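# Seat blue-taped glass flask in a free shaker clamp

## Task

Put the glass flask that carries blue tape into an unoccupied clamp on the shaker, with its base pushed fully down inside the clamp and the clamp's spring ring circling its cone. Do not grip it hard, push hard on its rim, or rip the foil covering its mouth. At the end every other flask must still be seated. Do not bend any clamp legs or pry spring rings off, do not strike any flask hard, and do not let any flask drop more than a few centimetres; any of these fails the job.

## Robot and tools

Robot: two arms, left_arm and right_arm, each ending in a two-finger gripper whose fingers can fold. Grip near the fingertips (outer quarter of the pads) for a normal squeeze; deeper grips can wrap round a part, hold a narrow one loosely or not at all, squeeze a wide one too hard, or let go later. A fingertip pushed into a surface folds easily, so contact may barely show.

Frame: everything uses the scene frame. Origin is at table-top height midway between the nominal arm bases; +z is up, +x points out over the table, left_arm sits on the +y side (camera image sides do not match these names). Measured bases: left_arm (+0.063, +0.429, +0.031) m, right_arm (-0.011, -0.487, +0.031) m, both almost unrotated. The gripper's fingers point along its own +z and open along its own y. end_effector_position is the point between closed pads; fingertips stick out about 33 mm past it (9 mm when fully open).

The 18-number row (shared by execute_actions and move): one flat list covering both arms, always all 18 numbers, each in [-1, 1]. Numbers 1-9 are left_arm: dx, dy, dz, rx, ry, rz, gripper position, force_limit, speed. Numbers 10-18 are the same for right_arm. dx..rz are offsets, not poses: they are measured from that arm's Hand target as it stood when the action or move began, along scene axes, turning about the Hand target position. 1.0 equals 0.6 m for dx/dy/dz and 180 degrees for rx/ry/rz (a rotation vector). Sending the same offset twice moves twice. Six zeros re-request the current Hand target. The controller clips orientation to within 32 degrees of the measured one each step.

Gripper numbers are settings, not offsets. position: +1 fully open (140 mm), about -0.8 pads touch, -1 closes until blocked. force_limit: pad force after a slow close, roughly 14 N at -1, 40 N at 0, 58 N at +1; faster closes grip harder. speed: finger speed, about 30 mm/s at -1, 140 at 0, 250 at +1. force_limit and speed default to +1. To keep a gripper unchanged, repeat its last three numbers (0 is a real command). For a glass flask use a slow, low-force close.

execute_actions: actions is a list of actions; each action is a list of up to 15 rows, one per 1/30 s step; a short action repeats its last row. Every row counts from the action's start pose. cameras picks images (empty actions shows all by default).

move: target is one 18-number row or a list of up to 15 rows, all offsets from the same starting Hand targets. Straight-line paths, no obstacle avoidance, capped at 10 s. speed in m/s (0.002 to 3.6, default 0.25), one value or one per target. blend in m rounds corners between listed targets. stop_force in N (3 to 120) ends an arm's path when the wrist sensor feels that much push; it is unreliable for light contacts and for rotating grippers, and cannot be combined with blocking=false. zero (with stop_force) chooses whether to re-zero the sensor first. Result line move: reports done, off_target, moving, held or fault, plus limits such as paced or held.

wait: seconds 0 to 10, arms hold their last commands. stop: brakes a running move. zoom_image: camera name plus region [x0, y0, x1, y1] in pixels, at most 504 by 504, on the newest image. zero_wrist_force: arm name; re-zeroes that sensor. finished_scene: scene is the current scene number; irreversible.

Cameras: cam_head_left, cam_head_right, cam_high, cam_low, cam_left_wrist, cam_right_wrist, all 672x504. Wrist depth lines give 7x7 grids of distances in mm; glass may not show.

Results: end_effector_position (m) and quat_wxyz in the scene frame; Hand target is the last commanded pose that the next offsets start from; the gripper may rest short of it, so send the remainder as an offset. object_status: 0 moving, 1 blocked while opening, 2 blocked while closing (a grip), 3 reached command or pads met. position_measured is in counts: 3 open, 75 about 100 mm, 139 about 60 mm, 200 about 20 mm, 230 pads touching. Wrist force and torque are in the end effector's own axes. Joint torques include the arm's weight.

Avoid: pushing past firm contact (arms are stiff; about 150 N or a joint's torque limit causes a 10 s stop, wrist limit 25.4 N m), fast moves into things, the arms touching or gripping each other, paths close to an arm's own base, hot motors from holding stretched poses, dropping or slamming flasks, leaving anything off the table, bending clamp legs, and hard pressure on flask rims or foil. Loose objects may occasionally be nudged by outside pushes.

Each tool is called after ">>>" as name(argument=value, ...), one argument or row to a line, values as JSON.

## Session

>>> execute_actions(
  actions=[],
)

Scene clock: 0.00 s.
left_arm: end_effector_position=(+0.2862, +0.0640, +0.2464) position_measured=3 object_status=3 end_effector_quat_wxyz=(-0.420, +0.711, -0.069, +0.560) | right_arm: end_effector_position=(+0.5240, -0.2902, +0.3166) position_measured=3 object_status=3 end_effector_quat_wxyz=(-0.108, -0.300, +0.898, -0.302)
Joint positions: left_arm=[-1.883 -1.119 1.724 -0.632 -0.883 0.758] | right_arm=[0.423 -1.178 1.156 -1.234 -2.152 -0.131]
Joint velocities: within noise
Joint torques (N m): no reading
Motor temperatures (°C): left_arm=[35 29 31 38 40 38] | right_arm=[32 28 35 40 40 37]
Wrist force (N): no reading
Wrist torque (N m): no reading
Wrist force, peak (N): no reading
Wrist depth (mm): cam_left_wrist=[2992 4142 3264 2727 2659 2198 263 / - - 254 2992 2762 289 222 / 2834 - 4224 3077 334 247 183 / - 127 3590 2872 241 190 124 / - 119 3419 769 263 226 107 / - 335 2911 581 282 234 208 / - 287 610 436 358 284 -] | cam_right_wrist=[1717 1911 1755 527 - 420 235 / - 1991 1669 527 457 409 354 / - 1991 577 512 451 416 373 / - 132 572 521 448 412 122 / 110 1823 556 480 464 409 111 / 2008 1755 1959 457 438 395 322 / 2025 1539 1623 - 425 399 233]
Hand target: left_arm +0.2862, +0.0640, +0.2464; -0.420, +0.711, -0.069, +0.560 | right_arm +0.5240, -0.2902, +0.3166; -0.108, -0.300, +0.898, -0.302
Tool commands: left_gripper/position=+1.0 left_gripper/force_limit=+1.0 left_gripper/speed=+1.0 right_gripper/position=+1.0 right_gripper/force_limit=+1.0 right_gripper/speed=+1.0

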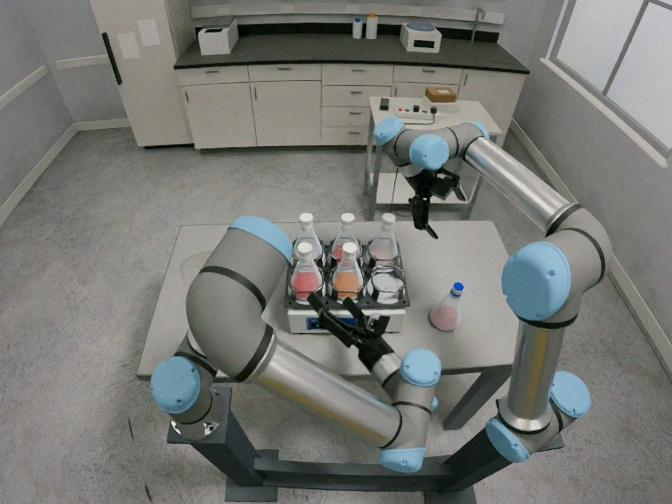

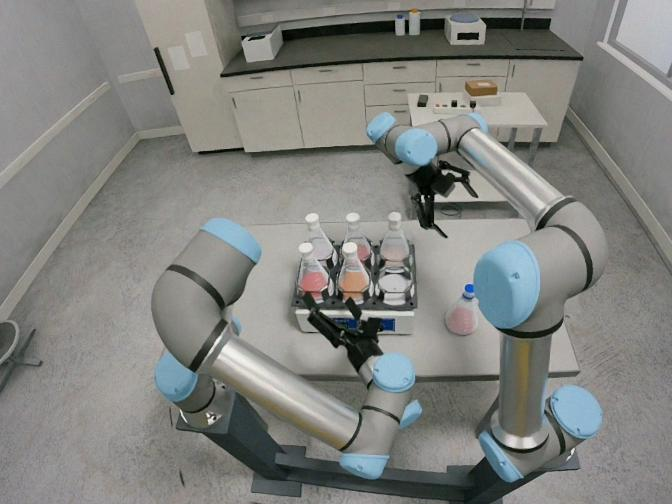

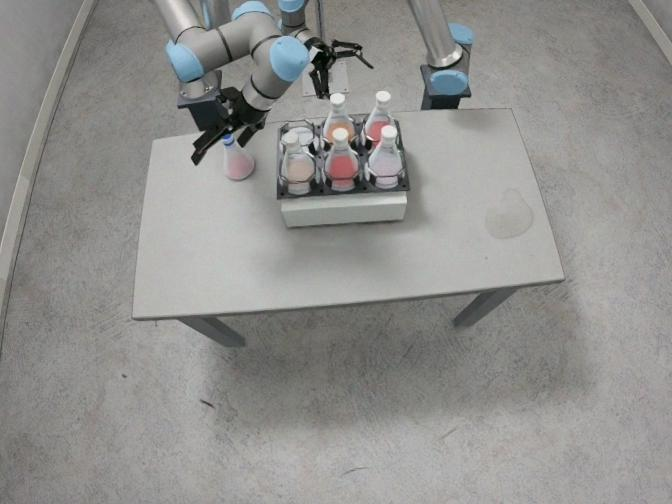

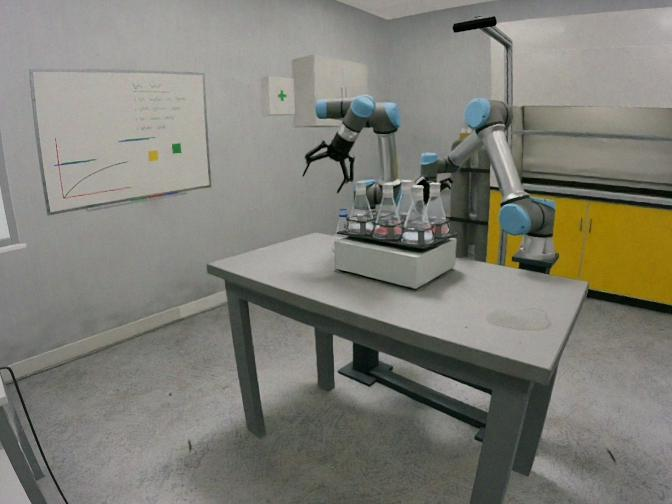

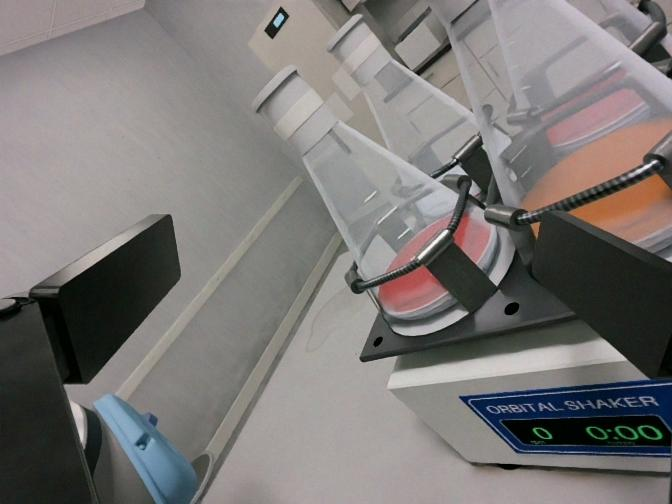

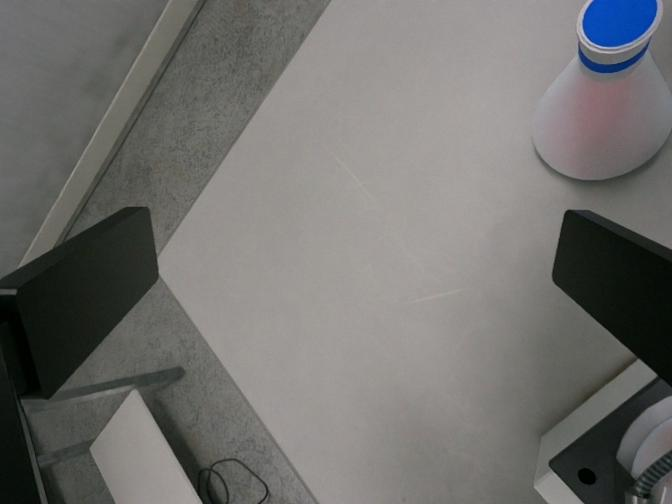

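>>> zoom_image(
  camera="cam_head_right",
  region=[280, 200, 500, 360],
)

>>> zoom_image(
  camera="cam_head_left",
  region=[270, 200, 490, 360],
)

>>> zoom_image(
  camera="cam_high",
  region=[180, 60, 420, 240],
)

>>> zoom_image(
  camera="cam_low",
  region=[290, 150, 490, 300],
)

>>> zoom_image(
  camera="cam_right_wrist",
  region=[472, 0, 672, 200],
)

>>> zoom_image(
  camera="cam_left_wrist",
  region=[240, 0, 672, 400],
)

Scaled by 2.291 from the camera's 672x504 image, which has a finer 960x720 frame.

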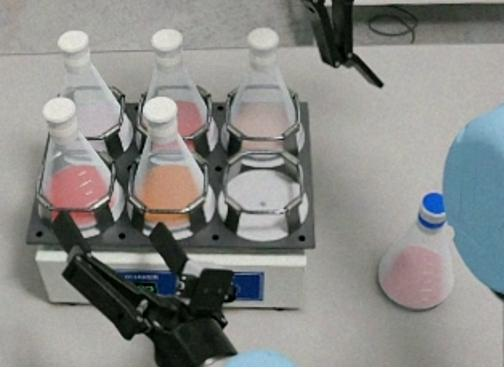

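Scaled by 2.291 from the camera's 672x504 image, which has a finer 960x720 frame.

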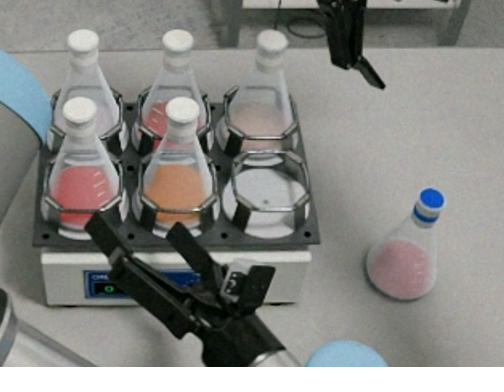

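Scaled by 2.100 from the camera's 672x504 image, which has a finer 960x720 frame.

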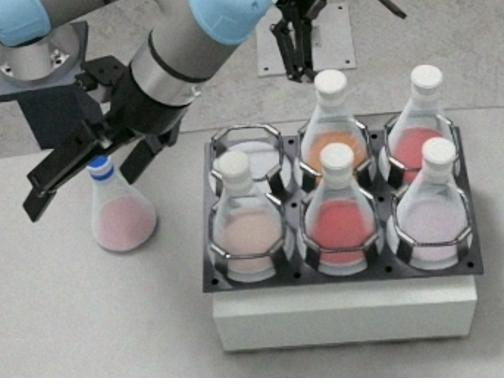

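Scaled by 2.520 from the camera's 672x504 image, which has a finer 960x720 frame.

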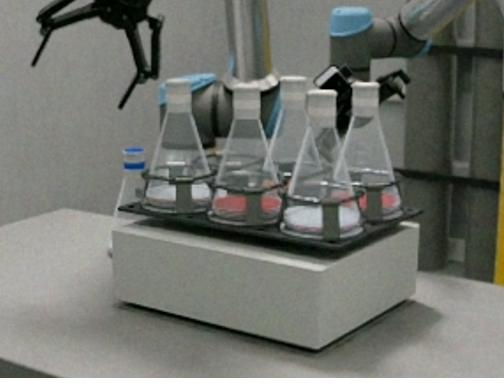

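Scaled by 2.520 from the camera's 672x504 image, which has a finer 960x720 frame.

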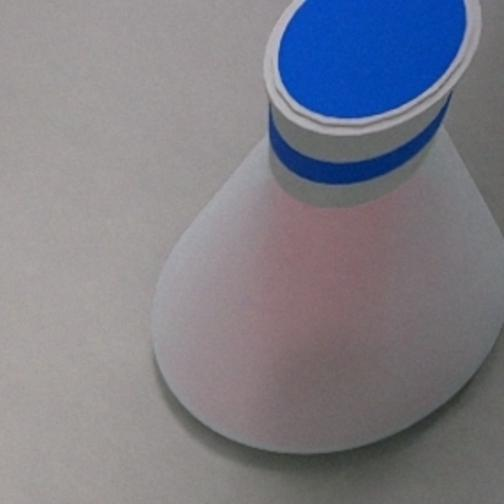

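Scaled by 1.167 from the camera's 672x504 image, which has a finer 960x720 frame.

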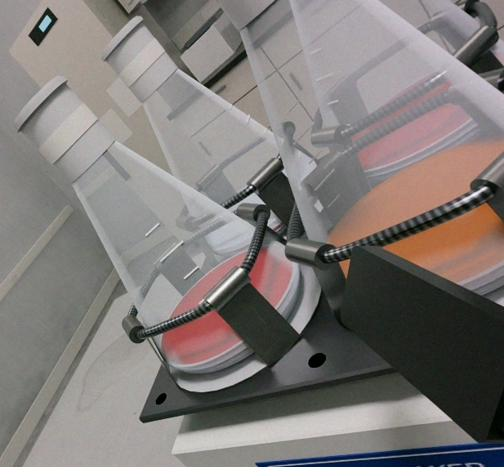

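>>> move(
  target=[-0.08,0,0.4,0,0,0,1,1,1,-0.28,-0.057,0.025,0.2077,0.0104,0.0435,1,1,1],
  cameras=["all"],
  speed=0.3,
)

Scene clock: 29.00 s.
left_arm: end_effector_position=(+0.2382, +0.0640, +0.4863) position_measured=3 object_status=3 end_effector_quat_wxyz=(-0.420, +0.711, -0.069, +0.560) | right_arm: end_effector_position=(+0.3561, -0.3244, +0.3316) position_measured=3 object_status=3 end_effector_quat_wxyz=(+0.000, -0.383, +0.924, +0.000)
Joint positions: left_arm=[-1.97 -1.278 1.299 -0.045 -0.97 0.755] | right_arm=[0.083 -1.835 1.735 -1.471 -1.571 -0.707]
Joint torques (N m): left_arm=[8.19 -38.51 -27.1 2.62 1.43 -2.31] | right_arm=[1.03 -21.91 -28.59 -3.92 1.22 -1.05]
Wrist force (N): left_arm=[0.1 -0.1 -0.1] | right_arm=[1.7 -0.2 1.9]
Wrist torque (N m): left_arm=[-0.03 -0.02 0.03] | right_arm=[0.02 -0.27 0.09]
Wrist force, peak (N): left_arm=[2.1 -2.1 -0.1] | right_arm=[3.8 0.1 1.7]
Wrist depth (mm): cam_left_wrist=[- 2992 3714 2798 2762 2476 2071 / - - - 3168 2992 2564 2267 / - 2595 - 5009 3366 2798 2052 / - 127 - 4488 3215 149 124 / - 137 - 3314 933 349 106 / 215 2693 - 2727 772 589 385 / - 246 337 2341 643 528 -] | cam_right_wrist=[414 - 409 414 419 1197 1203 / - 461 419 431 440 449 1295 / 464 460 - 291 461 465 1354 / 110 132 507 497 467 393 122 / 110 512 522 513 414 353 111 / 571 564 537 434 392 350 401 / 1730 1755 601 404 403 390 397]
Hand target: left_arm +0.2382, +0.0640, +0.4864; -0.420, +0.711, -0.069, +0.560 | right_arm +0.3560, -0.3244, +0.3316; +0.000, -0.383, +0.924, +0.000
Off the commanded pose: left_arm 0.000 m, 0 deg | right_arm 0.000 m, 0 deg.
move: done
camera_calibration:
cam_left_wrist: T_world_to_cam=[[0.359214, -0.630767, -0.687822, 0.297395], [-0.659123, 0.350299, -0.665468, 0.456053], [0.660699, 0.692404, -0.28992, 0.0858287], [0, 0, 0, 1]] pos_world=[0.13706, -0.0315965, 0.532927]
cam_right_wrist: T_world_to_cam=[[-0.719051, 0.694943, 0.0044783, 0.489127], [0.648607, 0.668765, 0.363405, -0.134665], [0.249551, 0.264211, -0.93162, 0.449434], [0, 0, 0, 1]] pos_world=[0.326895, -0.368601, 0.465449]

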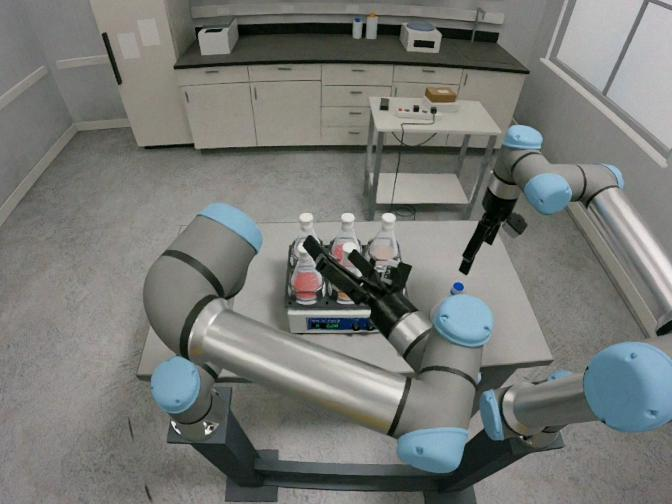

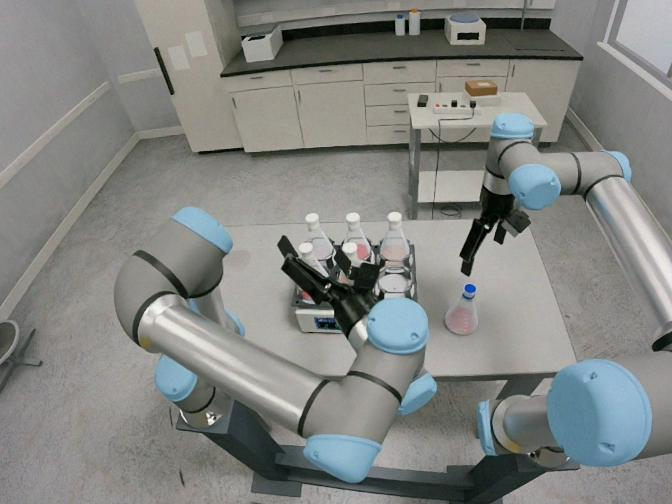

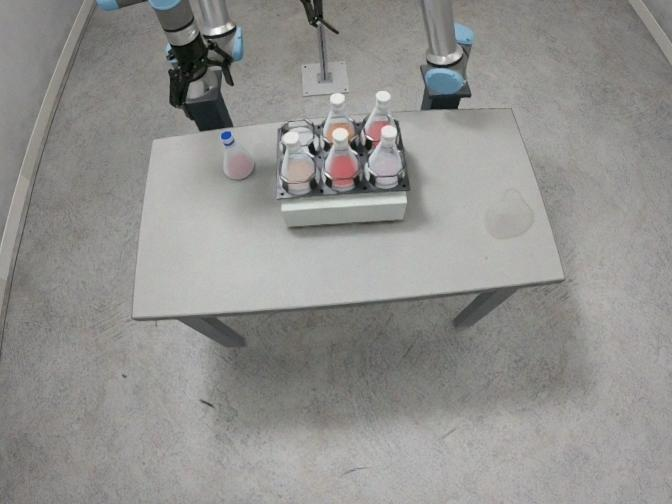

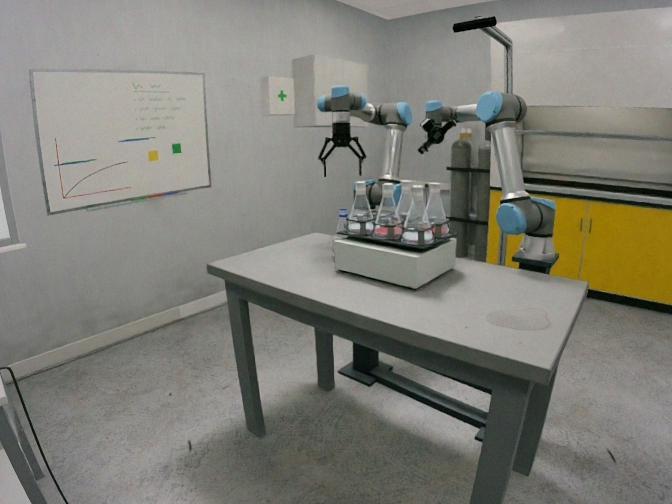

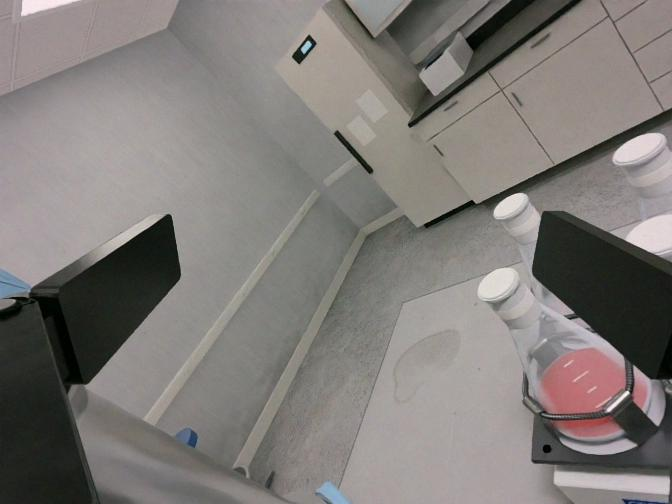

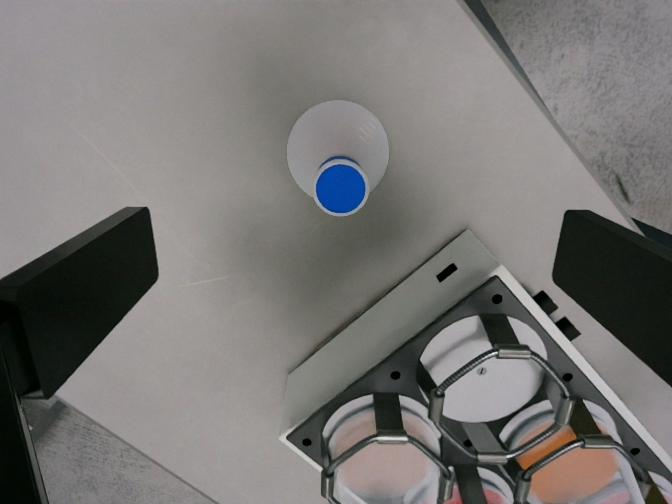

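>>> move(
  target=[0,0,0,0,0,0,1,1,1,-0.0933,-0.1033,-0.158,0.1964,-0.1964,0,1,1,1],
  cameras=["all"],
)

>>> zoom_image(
  camera="cam_right_wrist",
  region=[220, 0, 620, 300],
)

Scene clock: 62.57 s.
left_arm: end_effector_position=(+0.2382, +0.0640, +0.4864) position_measured=3 object_status=3 end_effector_quat_wxyz=(-0.420, +0.711, -0.069, +0.560) | right_arm: end_effector_position=(+0.3191, -0.3667, +0.2661) position_measured=3 object_status=3 end_effector_quat_wxyz=(+0.272, -0.364, +0.884, +0.108)
Joint positions: left_arm=[-1.97 -1.279 1.299 -0.045 -0.97 0.755] | right_arm=[-0.705 -2.465 2.316 -1.484 -0.98 -1.471]
Joint torques (N m): left_arm=[8.75 -43.03 -28.98 3.95 1.47 2.23] | right_arm=[4.87 20.3 -35.7 -4.17 1.46 1.62]
Wrist force (N): left_arm=[0.2 0.2 0.1] | right_arm=[1.7 0.0 1.6]
Wrist torque (N m): left_arm=[0.04 -0.04 0.04] | right_arm=[0.09 -0.13 0.15]
Wrist force, peak (N): left_arm=[-0.2 0.1 0.3] | right_arm=[6.1 -1.6 2.1]
Wrist depth (mm): cam_left_wrist=[- - - 3034 2762 2292 2112 / - - - 3314 2834 2420 2267 / - 2534 3366 4142 3314 2627 2052 / - 127 3847 4896 3366 149 124 / - 109 - 3034 953 434 106 / 216 2911 2951 2693 778 626 - / - 245 337 2393 637 401 -] | cam_right_wrist=[355 351 354 - 352 362 351 / 411 405 409 406 409 409 408 / 490 473 482 246 440 401 486 / 113 132 - 492 412 355 117 / 110 2394 3000 464 429 402 111 / 2194 2346 2821 3822 521 534 - / 2116 2257 2724 3078 440 - 454]
Hand target: left_arm +0.2382, +0.0640, +0.4864; -0.420, +0.711, -0.069, +0.560 | right_arm +0.3191, -0.3667, +0.2662; +0.272, -0.364, +0.884, +0.108 (not the last commanded pose)
Off the commanded pose: left_arm 0.000 m, 0 deg | right_arm 0.040 m, 16 deg.
move: held (right_arm; a check stopped the path); limits=held
pose unreachable (right arm): on one or more control steps of this call, first in action 0 (counted from 0), this arm could not follow its commanded pose, so it was not sent that pose on those steps. It may still have moved: this result reports where it is.
cause: moving toward the commanded pose would bring a part of the arm too close to another arm (a part of this arm just beyond joint 2 (shoulder lift) and a part of the left arm just beyond its joint 5 (wrist 2), 22 mm apart when this arm was first held).
camera_calibration:
cam_left_wrist: T_world_to_cam=[[0.359214, -0.630767, -0.687822, 0.297491], [-0.659123, 0.350299, -0.665468, 0.456151], [0.660699, 0.692404, -0.28992, 0.0857224], [0, 0, 0, 1]] pos_world=[0.13716, -0.0314965, 0.533027]
cam_right_wrist: T_world_to_cam=[[-0.713591, 0.700454, -0.012349, 0.496938], [0.39127, 0.413107, 0.822344, -0.192431], [0.581116, 0.581986, -0.568856, 0.322965], [0, 0, 0, 1]] pos_world=[0.242223, -0.456548, 0.348102]

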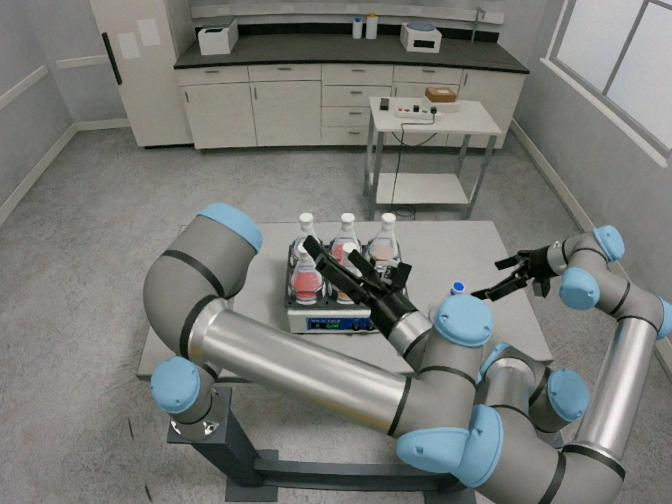

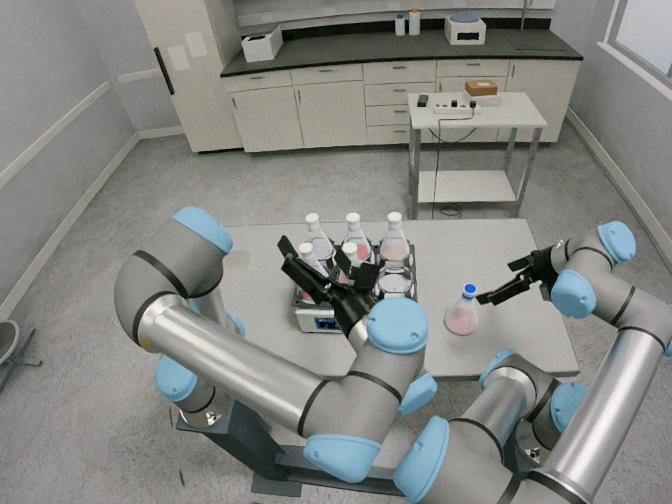

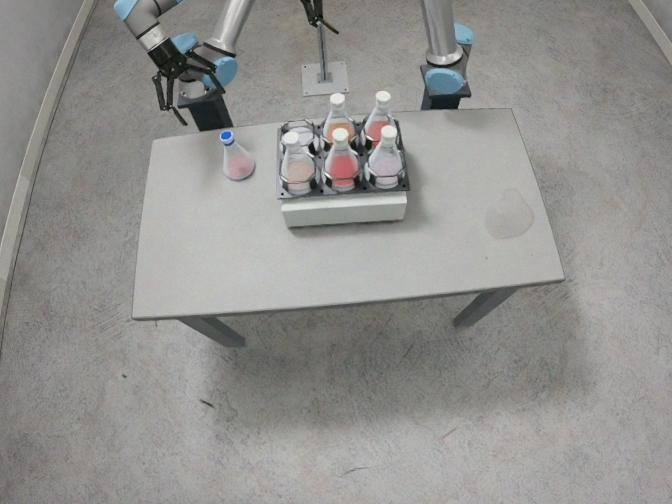

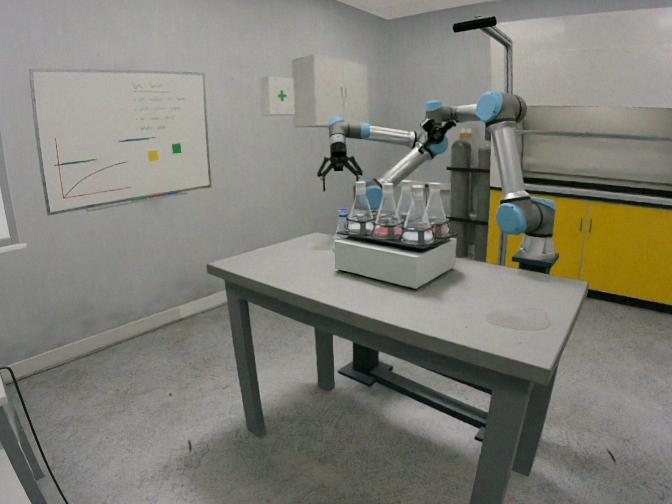

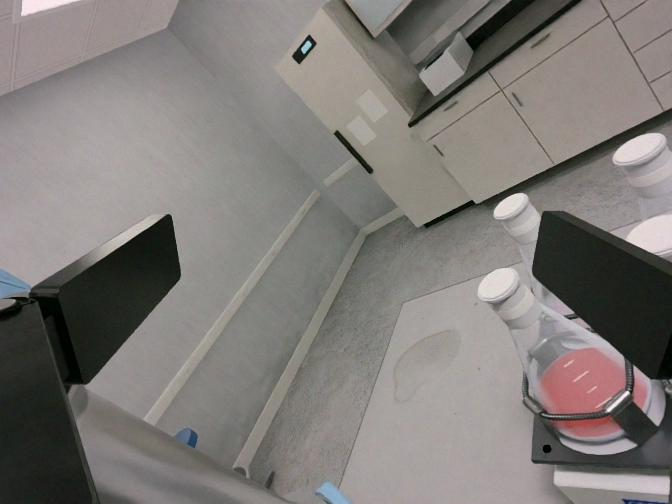

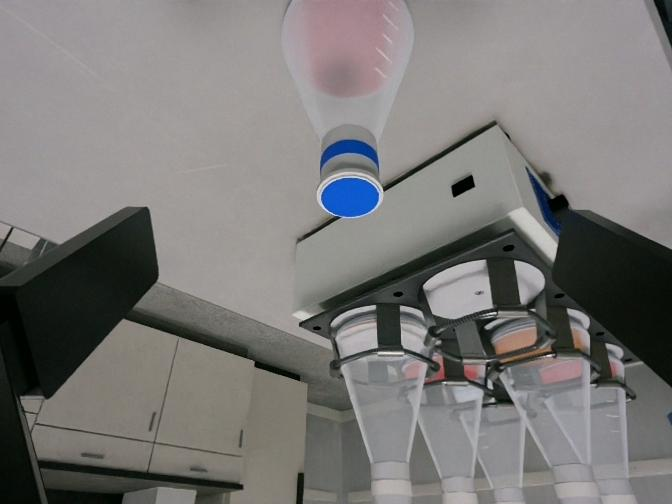

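Scaled by 1.260 from the camera's 672x504 image, which has a finer 960x720 frame.

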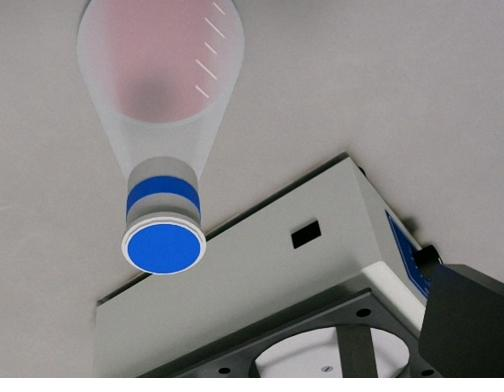

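>>> move(
  target=[
    [0.437,0.227,0.05,0,0,0,1,1,1,0,0,0,0,0,0,1,1,1],
    [0.603,0.56,0.05,0,0,0,1,1,1,0,0,0,0,0,0,1,1,1],
  ],
  blend=[0.05,0],
  speed=0.35,
)

Scene clock: 68.17 s.
left_arm: end_effector_position=(+0.5998, +0.3999, +0.5164) position_measured=3 object_status=3 end_effector_quat_wxyz=(-0.425, +0.704, -0.067, +0.564) end_effector_velocity=(+0.000, +0.001, +0.000) end_effector_angular_velocity=(-0.001, -0.001, +0.000) | right_arm: end_effector_position=(+0.3191, -0.3667, +0.2662) position_measured=3 object_status=3 end_effector_quat_wxyz=(+0.272, -0.364, +0.884, +0.108)
Joint positions: left_arm=[-1.003 -1.826 1.8 -0.167 -0.007 0.934] | right_arm=[-0.705 -2.465 2.316 -1.484 -0.98 -1.471]
Joint velocities: left_arm=[0.001 0 0 0.005 0.001 -0.006] | right_arm=[within noise]
Joint torques (N m): left_arm=[7.53 -10.88 -26.72 1.72 1.93 -2.66] | right_arm=[-9.34 0.92 -36.23 -1.86 2.57 -1.09]
Wrist force (N): left_arm=[0.0 0.0 0.2] | right_arm=[1.5 0.0 1.4]
Wrist torque (N m): left_arm=[0.00 0.00 -0.05] | right_arm=[0.11 -0.09 0.15]
Wrist force, peak (N): left_arm=[-1.6 -1.6 3.1] | right_arm=[1.9 0.2 1.7]
Wrist depth (mm): cam_left_wrist=[- - - 2367 2564 2316 1766 / 3531 - 3264 2798 2505 2091 1923 / 2534 - 3531 3419 2911 2393 2112 / - 127 3314 - 3215 149 124 / - 118 2911 2798 2627 2154 106 / - 2627 2198 2798 2176 1766 - / - 2221 2476 2367 1890 603 -] | cam_right_wrist=[351 353 353 336 352 352 353 / 422 407 409 405 408 408 409 / 489 468 475 243 430 420 516 / 110 132 - 489 406 356 122 / 110 2548 2756 468 426 402 112 / 2174 2370 2604 3762 524 528 - / 2008 2236 2724 3703 433 - 445]
Hand target: left_arm +0.6000, +0.4000, +0.5164; -0.420, +0.711, -0.069, +0.560 | right_arm +0.3191, -0.3667, +0.2662; +0.272, -0.364, +0.884, +0.108
Off the commanded pose: left_arm 0.000 m, 1 deg | right_arm 0.000 m, 0 deg.
move: done

>>> move(
  target=[0,0,0,0,0,0,1,1,1,-0.032,-0.032,-0.049,0.0628,-0.0628,0,1,1,1],
  cameras=["cam_right_wrist","cam_head_right"],
)

>>> zoom_image(
  camera="cam_right_wrist",
  region=[220, 0, 472, 252],
)

Scene clock: 73.37 s.
left_arm: end_effector_position=(+0.5998, +0.3999, +0.5164) position_measured=3 object_status=3 end_effector_quat_wxyz=(-0.425, +0.704, -0.067, +0.564) | right_arm: end_effector_position=(+0.2999, -0.3859, +0.2367) position_measured=3 object_status=3 end_effector_quat_wxyz=(+0.392, -0.344, +0.838, +0.158) end_effector_velocity=(+0.001, +0.000, +0.000) end_effector_angular_velocity=(+0.000, -0.002, +0.000)
Joint positions: left_arm=[-1.003 -1.825 1.8 -0.167 -0.007 0.934] | right_arm=[-1.468 -2.668 2.387 -0.649 -0.929 -2.471]
Joint velocities: left_arm=[within noise] | right_arm=[0.003 0.002 0.001 -0.005 0.003 0.002]
Joint torques (N m): left_arm=[9.51 -5.29 -30.47 1.46 2.05 -2.53] | right_arm=[11.11 28.91 -33.64 -2.76 2.27 1.74]
Wrist force (N): left_arm=[0.0 0.0 0.2] | right_arm=[1.4 0.4 1.4]
Wrist torque (N m): left_arm=[0.00 0.00 0.03] | right_arm=[0.17 0.03 0.25]
Wrist force, peak (N): left_arm=[-0.2 0.3 0.1] | right_arm=[2.6 0.2 1.6]
Wrist depth (mm): cam_left_wrist=[2476 3419 2798 2476 2627 2267 1737 / - 3034 - 2762 2448 2091 1941 / 2534 2951 - 4683 2951 2420 2091 / - 127 3264 3590 3314 150 124 / - 119 - 3714 2627 2133 106 / - - - 3077 2133 1670 - / - 2476 - 2448 1766 582 -] | cam_right_wrist=[355 346 341 369 354 370 364 / 441 466 466 413 416 400 434 / 1317 511 590 245 414 374 501 / 113 141 2821 477 424 360 116 / 110 2394 2788 3485 614 597 111 / 2890 2215 3038 4740 - 440 - / 2154 2724 2855 3385 - - -]
Hand target: left_arm +0.5998, +0.3999, +0.5164; -0.425, +0.704, -0.067, +0.564 (not the last commanded pose) | right_arm +0.2999, -0.3859, +0.2368; +0.392, -0.344, +0.838, +0.158
Off the commanded pose: left_arm 0.000 m, 1 deg | right_arm 0.000 m, 0 deg.
move: done
camera_calibration:
cam_right_wrist: T_world_to_cam=[[-0.710727, 0.703319, -0.0144554, 0.497179], [0.215611, 0.237349, 0.947194, -0.197542], [0.669611, 0.67008, -0.320334, 0.277265], [0, 0, 0, 1]] pos_world=[0.210291, -0.488579, 0.283115]
Images, in order (width x height): cam_head_right 672x504, cam_right_wrist 672x504.

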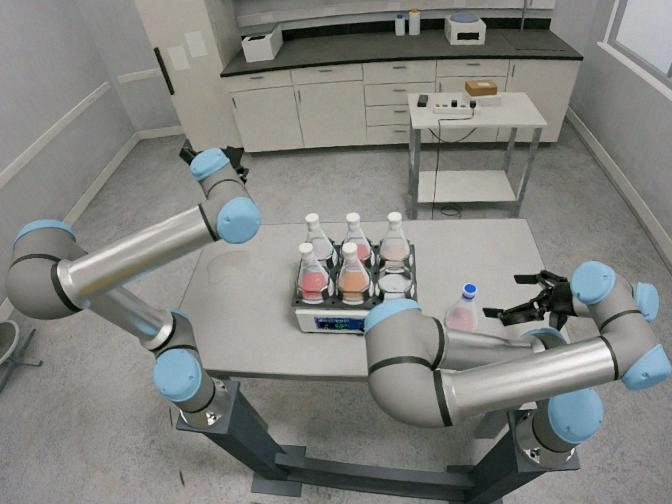

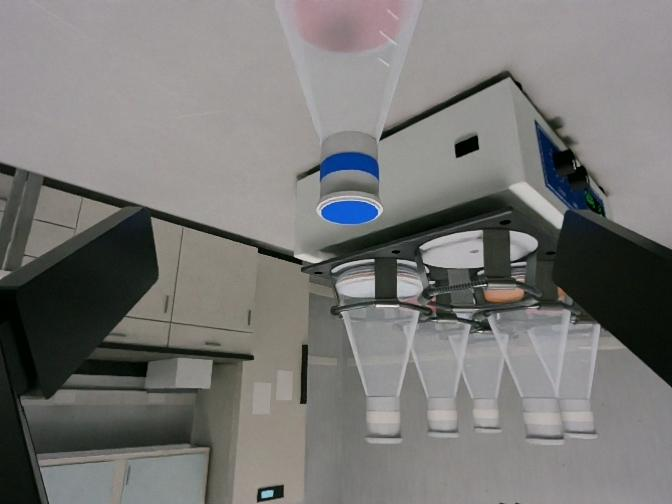

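Scaled by 2.000 from the camera's 672x504 image, which has a finer 960x720 frame.

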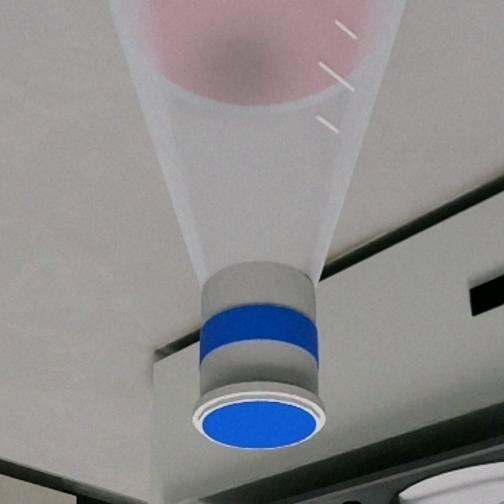

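>>> move(
  target=[0,0,0,0,0,0,1,1,1,0.0877,0.0873,-0.1046,0,0,0,1,1,1],
  cameras=["cam_right_wrist"],
  speed=0.12,
)

>>> move(
  target=[0,0,0,0,0,0,1,1,1,0,0,0,0,0,0,-0.3,-1,-0.5],
  cameras=["cam_right_wrist"],
)

Scene clock: 78.67 s.
left_arm: end_effector_position=(+0.5998, +0.3999, +0.5164) position_measured=3 object_status=3 end_effector_quat_wxyz=(-0.425, +0.704, -0.067, +0.564) | right_arm: end_effector_position=(+0.3084, -0.3761, +0.2262) position_measured=3 object_status=3 end_effector_quat_wxyz=(+0.398, -0.343, +0.837, +0.156)
Joint positions: left_arm=[-1.003 -1.825 1.8 -0.167 -0.007 0.934] | right_arm=[-1.382 -2.687 2.432 -0.728 -0.868 -2.385]
Joint torques (N m): left_arm=[8.02 -5.6 -30.15 1.47 1.89 -2.71] | right_arm=[-11.22 27.18 -33.93 -1.35 0.39 -0.66]
Wrist force (N): left_arm=[0.0 0.1 0.1] | right_arm=[1.6 0.4 1.6]
Wrist torque (N m): left_arm=[0.01 -0.01 0.03] | right_arm=[0.20 0.00 0.28]
Wrist force, peak (N): left_arm=[0.0 -0.1 0.4] | right_arm=[1.0 1.2 7.1]
Wrist depth (mm): cam_left_wrist=[- - - 2393 2659 2267 1795 / - - - 2693 2505 2133 2032 / - - - - 2872 2316 2133 / - 127 - - 3314 149 124 / - 112 3366 3590 2627 2176 106 / - - 3264 2834 2267 1766 - / - - - 2393 1857 585 -] | cam_right_wrist=[343 345 345 355 354 340 338 / 383 429 430 409 406 381 417 / 2008 - - 227 398 360 484 / 113 142 2855 456 429 349 117 / 110 2469 2788 3435 497 514 111 / - 3160 2788 3338 - 512 - / 2279 2821 2890 3160 - - -]
Hand target: left_arm +0.5998, +0.3999, +0.5164; -0.425, +0.704, -0.067, +0.564 | right_arm +0.3084, -0.3761, +0.2262; +0.398, -0.343, +0.837, +0.156 (not the last commanded pose)
Off the commanded pose: left_arm 0.000 m, 0 deg | right_arm 0.081 m, 1 deg.
move: held (right_arm; a check stopped the path); limits=held
pose unreachable (right arm): on one or more control steps of this call, first in action 0 (counted from 0), this arm could not follow its commanded pose, so it was not sent that pose on those steps. It may still have moved: this result reports where it is.
cause: moving toward the commanded pose would bring two parts of the arm too close to each other (its gripper and another part of the arm, with joints 3 (elbow) to 6 (wrist 3) between them, 3 mm apart when it was first held).
camera_calibration:
cam_right_wrist: T_world_to_cam=[[-0.70718, 0.706743, -0.0202754, 0.497667], [0.206118, 0.233507, 0.950258, -0.190876], [0.676322, 0.667824, -0.310804, 0.256548], [0, 0, 0, 1]] pos_world=[0.217774, -0.478481, 0.271207]
Images, in order (width x height): cam_right_wrist 672x504.

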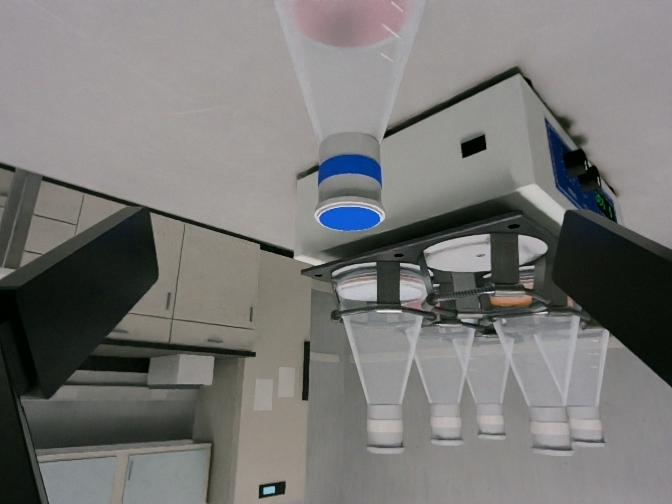

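Scene clock: 80.13 s.
left_arm: end_effector_position=(+0.5998, +0.3999, +0.5164) position_measured=3 object_status=3 end_effector_quat_wxyz=(-0.425, +0.704, -0.067, +0.564) | right_arm: end_effector_position=(+0.3084, -0.3761, +0.2262) position_measured=167 object_status=0 end_effector_quat_wxyz=(+0.398, -0.343, +0.837, +0.156)
Joint positions: left_arm=[-1.003 -1.825 1.8 -0.167 -0.007 0.934] | right_arm=[-1.382 -2.687 2.432 -0.728 -0.867 -2.385]
Joint torques (N m): left_arm=[9.11 -3.71 -31.55 1.42 1.97 -2.45] | right_arm=[8.74 29.89 -33.16 -2.74 2.65 1.52]
Wrist force (N): left_arm=[-0.2 -0.1 0.1] | right_arm=[1.4 0.3 1.4]
Wrist torque (N m): left_arm=[-0.02 0.04 0.03] | right_arm=[0.18 0.08 0.28]
Wrist force, peak (N): left_arm=[0.0 0.1 0.4] | right_arm=[1.8 0.5 1.5]
Wrist depth (mm): cam_left_wrist=[- - - 2420 2595 2198 1751 / - 3077 - 2992 2627 2133 1923 / - - - - 2762 2316 2071 / - 127 3474 5822 3264 149 124 / - 111 2872 3531 2834 2091 106 / - 2112 2693 2992 2154 1723 - / - 1780 3590 2292 1857 610 -] | cam_right_wrist=[344 358 342 346 342 339 339 / 432 431 428 431 401 371 417 / 1288 574 530 227 390 360 524 / 2043 2394 106 445 127 360 510 / - 81 76 3160 - 81 78 / - 73 - - - - 69 / - - - 2633 - - -]
Hand target: left_arm +0.5998, +0.3999, +0.5164; -0.425, +0.704, -0.067, +0.564 | right_arm +0.3084, -0.3761, +0.2262; +0.398, -0.343, +0.837, +0.156
Off the commanded pose: left_arm 0.000 m, 0 deg | right_arm 0.000 m, 0 deg.
move: done
camera_calibration:
cam_right_wrist: T_world_to_cam=[[-0.707165, 0.70676, -0.0202082, 0.497653], [0.206168, 0.233457, 0.950259, -0.190911], [0.676323, 0.667824, -0.310804, 0.256547], [0, 0, 0, 1]] pos_world=[0.217774, -0.478481, 0.271207]
Images, in order (width x height): cam_right_wrist 672x504.

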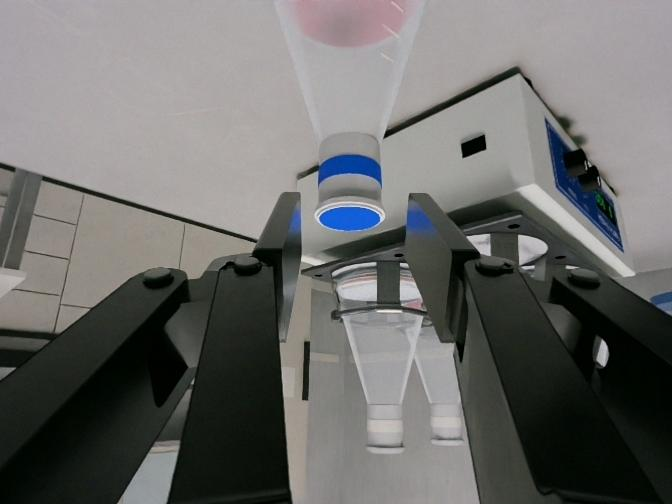

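>>> move(
  target=[
    [0,0,0,0,0,0,1,1,1,0.053,-0.073,0.157,-0.0137,0.0079,0.127,1,1,1],
    [0,0,0,0,0,0,1,1,1,0.0962,-0.0533,0.0333,-0.0275,0.0158,0.2537,1,1,1],
  ],
  cameras=["cam_right_wrist","cam_head_right"],
  blend=[0.03,0],
)

Scene clock: 89.13 s.
left_arm: end_effector_position=(+0.5998, +0.3999, +0.5164) position_measured=3 object_status=3 end_effector_quat_wxyz=(-0.425, +0.704, -0.067, +0.564) | right_arm: end_effector_position=(+0.3661, -0.4081, +0.2462) position_measured=3 object_status=3 end_effector_quat_wxyz=(-0.271, +0.653, -0.653, -0.271)
Joint positions: left_arm=[-1.003 -1.825 1.8 -0.167 -0.007 0.934] | right_arm=[-0.691 -1.773 2.005 -1.231 -0.996 -2.438]
Joint torques (N m): left_arm=[9.12 -4.77 -31.28 1.49 1.84 -2.64] | right_arm=[-6.41 -15.92 -16.54 -0.89 1.99 1.53]
Wrist force (N): left_arm=[0.0 0.1 0.0] | right_arm=[1.3 0.4 1.5]
Wrist torque (N m): left_arm=[0.00 0.00 0.02] | right_arm=[0.19 0.01 0.16]
Wrist force, peak (N): left_arm=[-0.3 0.2 0.3] | right_arm=[2.6 1.9 2.3]
Wrist depth (mm): cam_left_wrist=[- 3590 - 2448 2505 2244 1810 / - 3122 - 2693 2476 2091 1941 / 1923 2013 3122 - 2872 2393 2198 / - 127 - - 3314 149 124 / - 127 3034 3314 2798 2133 106 / - 2911 2176 2951 2133 1766 - / - 2341 2727 2367 1825 581 -] | cam_right_wrist=[351 340 363 - 356 352 1362 / 426 428 427 424 424 1490 1646 / - 437 440 248 510 2025 2008 / - 141 416 425 1004 987 122 / 109 390 458 500 992 - 111 / - - 703 3385 929 919 - / - - 605 - 948 - -]
Hand target: left_arm +0.5998, +0.3999, +0.5164; -0.425, +0.704, -0.067, +0.564 | right_arm +0.3661, -0.4081, +0.2462; -0.271, +0.653, -0.653, -0.271
Off the commanded pose: left_arm 0.000 m, 0 deg | right_arm 0.000 m, 0 deg.
move: done
camera_calibration:
cam_right_wrist: T_world_to_cam=[[-0.999878, -0.0138907, -0.00718094, 0.37132], [-0.0121448, 0.400576, 0.916183, -0.057898], [-0.00984992, 0.916158, -0.400695, 0.619787], [0, 0, 0, 1]] pos_world=[0.376676, -0.539473, 0.304057]
Images, in order (width x height): cam_head_right 672x504, cam_right_wrist 672x504.

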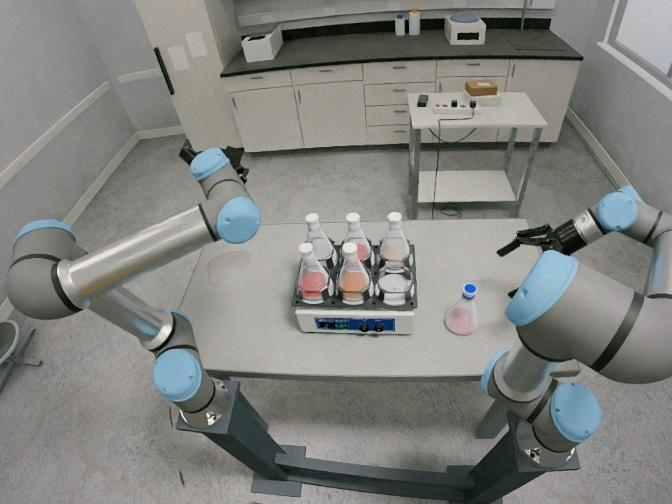

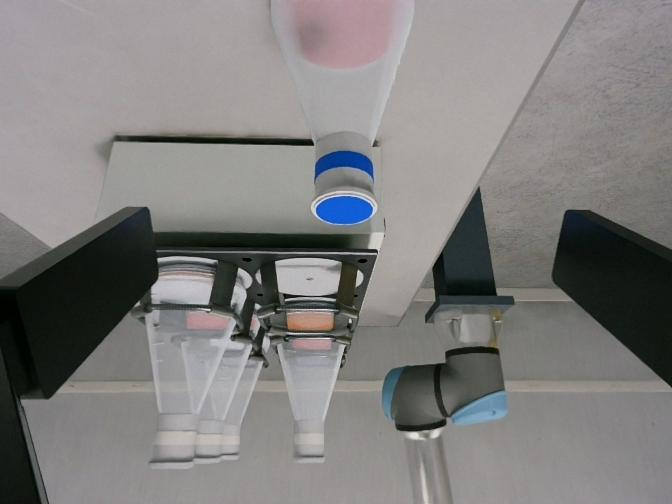

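>>> move(
  target=[0,0,0,0,0,0,1,1,1,0.0032,0.1168,-0.117,0,0,0,1,1,1],
  cameras=["cam_right_wrist"],
  speed=0.12,
)

>>> move(
  target=[0,0,0,0,0,0,1,1,1,0,0,0,0,0,0,-0.25,-1,-0.5],
  cameras=["cam_right_wrist"],
)

Scene clock: 93.87 s.
left_arm: end_effector_position=(+0.5998, +0.3999, +0.5164) position_measured=3 object_status=3 end_effector_quat_wxyz=(-0.425, +0.704, -0.067, +0.564) | right_arm: end_effector_position=(+0.3680, -0.3380, +0.1759) position_measured=3 object_status=3 end_effector_quat_wxyz=(-0.271, +0.653, -0.653, -0.272)
Joint positions: left_arm=[-1.003 -1.825 1.8 -0.167 -0.007 0.934] | right_arm=[-0.533 -1.76 2.208 -1.543 -0.917 -2.271]
Joint torques (N m): left_arm=[8.93 -4.6 -30.23 1.43 2 -2.42] | right_arm=[-10.69 -26.26 -28 -2.31 -0.06 -0.85]
Wrist force (N): left_arm=[0.1 0.0 0.3] | right_arm=[1.4 0.4 1.3]
Wrist torque (N m): left_arm=[-0.01 -0.02 0.03] | right_arm=[0.20 -0.01 0.24]
Wrist force, peak (N): left_arm=[-0.1 0.2 0.3] | right_arm=[1.5 0.4 3.0]
Wrist depth (mm): cam_left_wrist=[- - 2992 2505 2693 2112 1825 / - - 3779 2762 2448 2052 1958 / - - - 4683 2659 2367 2198 / - 127 - 4308 3168 149 124 / - 111 - 3215 2834 2091 106 / - - - 2911 2221 1737 - / - 2659 - 2341 1873 1486 -] | cam_right_wrist=[260 270 271 252 261 269 279 / 341 325 337 325 340 311 1549 / 375 356 357 159 369 2043 1959 / 110 141 337 149 570 901 122 / 110 318 330 326 809 832 111 / - 373 429 545 820 772 - / - - - - 832 - -]
Hand target: left_arm +0.5998, +0.3999, +0.5164; -0.425, +0.704, -0.067, +0.564 | right_arm +0.3680, -0.3380, +0.1760; -0.271, +0.653, -0.653, -0.271
Off the commanded pose: left_arm 0.000 m, 0 deg | right_arm 0.000 m, 0 deg.
move: done
camera_calibration:
cam_right_wrist: T_world_to_cam=[[-0.999878, -0.0140415, -0.00678817, 0.373526], [-0.0118431, 0.400372, 0.916276, -0.0217783], [-0.0101481, 0.916245, -0.400489, 0.527519], [0, 0, 0, 1]] pos_world=[0.378576, -0.469372, 0.233756]
Images, in order (width x height): cam_right_wrist 672x504.

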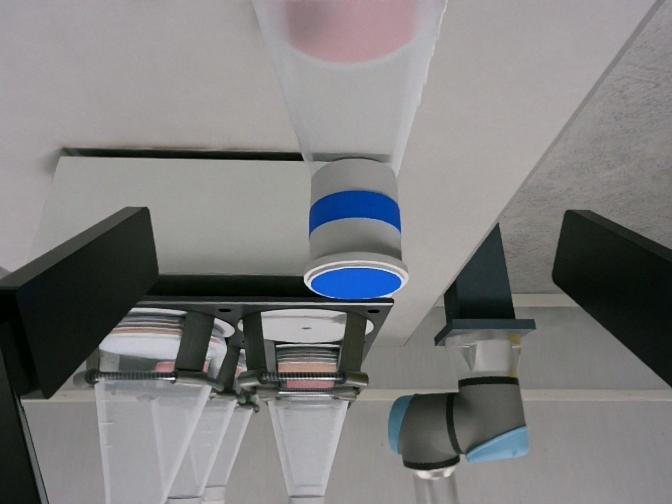

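Scene clock: 95.27 s.
left_arm: end_effector_position=(+0.5998, +0.3999, +0.5164) position_measured=3 object_status=3 end_effector_quat_wxyz=(-0.425, +0.704, -0.067, +0.564) | right_arm: end_effector_position=(+0.3680, -0.3380, +0.1760) position_measured=160 object_status=3 end_effector_quat_wxyz=(-0.271, +0.653, -0.653, -0.271)
Joint positions: left_arm=[-1.003 -1.825 1.8 -0.167 -0.007 0.934] | right_arm=[-0.533 -1.761 2.208 -1.543 -0.917 -2.271]
Joint torques (N m): left_arm=[8.91 -4.79 -31 1.44 1.89 -2.58] | right_arm=[-11.55 -26.37 -18.03 -3.07 0.58 1.46]
Wrist force (N): left_arm=[-0.2 0.0 0.1] | right_arm=[1.2 0.3 1.6]
Wrist torque (N m): left_arm=[0.00 0.02 0.03] | right_arm=[0.18 0.07 0.24]
Wrist force, peak (N): left_arm=[-0.1 0.1 0.3] | right_arm=[1.5 0.6 1.6]
Wrist depth (mm): cam_left_wrist=[- 4583 2762 2420 2659 2198 1766 / - - - 3366 2564 2133 1995 / - - 3314 4142 2727 2448 2221 / - 127 4064 - 3366 149 124 / - 137 - 2762 2659 2198 106 / - 2367 2727 2951 2221 1780 - / - 2448 2198 2316 1841 576 -] | cam_right_wrist=[269 270 268 244 269 270 280 / 326 328 326 327 328 326 1529 / 374 355 357 158 374 1851 1959 / 331 331 106 149 128 2301 2788 / - 86 76 323 - 81 81 / - 76 64 598 - - 71 / - - - 3202 - - -]
Hand target: left_arm +0.5998, +0.3999, +0.5164; -0.425, +0.704, -0.067, +0.564 | right_arm +0.3680, -0.3380, +0.1760; -0.271, +0.653, -0.653, -0.271
Off the commanded pose: left_arm 0.000 m, 0 deg | right_arm 0.000 m, 0 deg.
move: done
camera_calibration:
cam_right_wrist: T_world_to_cam=[[-0.999879, -0.0138495, -0.00708993, 0.373687], [-0.012044, 0.400493, 0.916221, -0.0216328], [-0.00984971, 0.916195, -0.400611, 0.527412], [0, 0, 0, 1]] pos_world=[0.378576, -0.469373, 0.233757]
Images, in order (width x height): cam_right_wrist 672x504.

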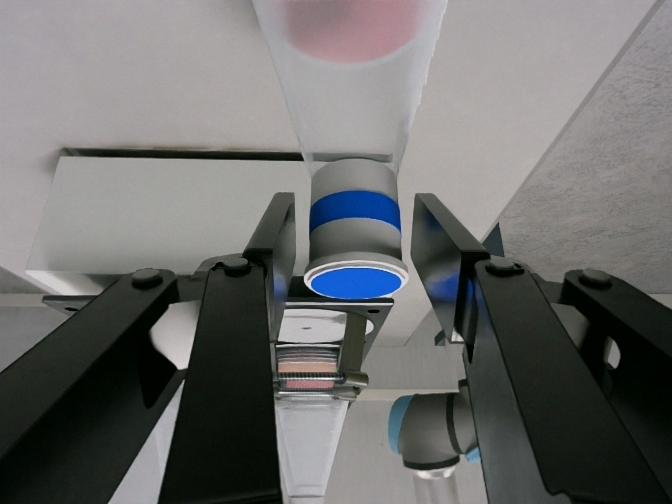

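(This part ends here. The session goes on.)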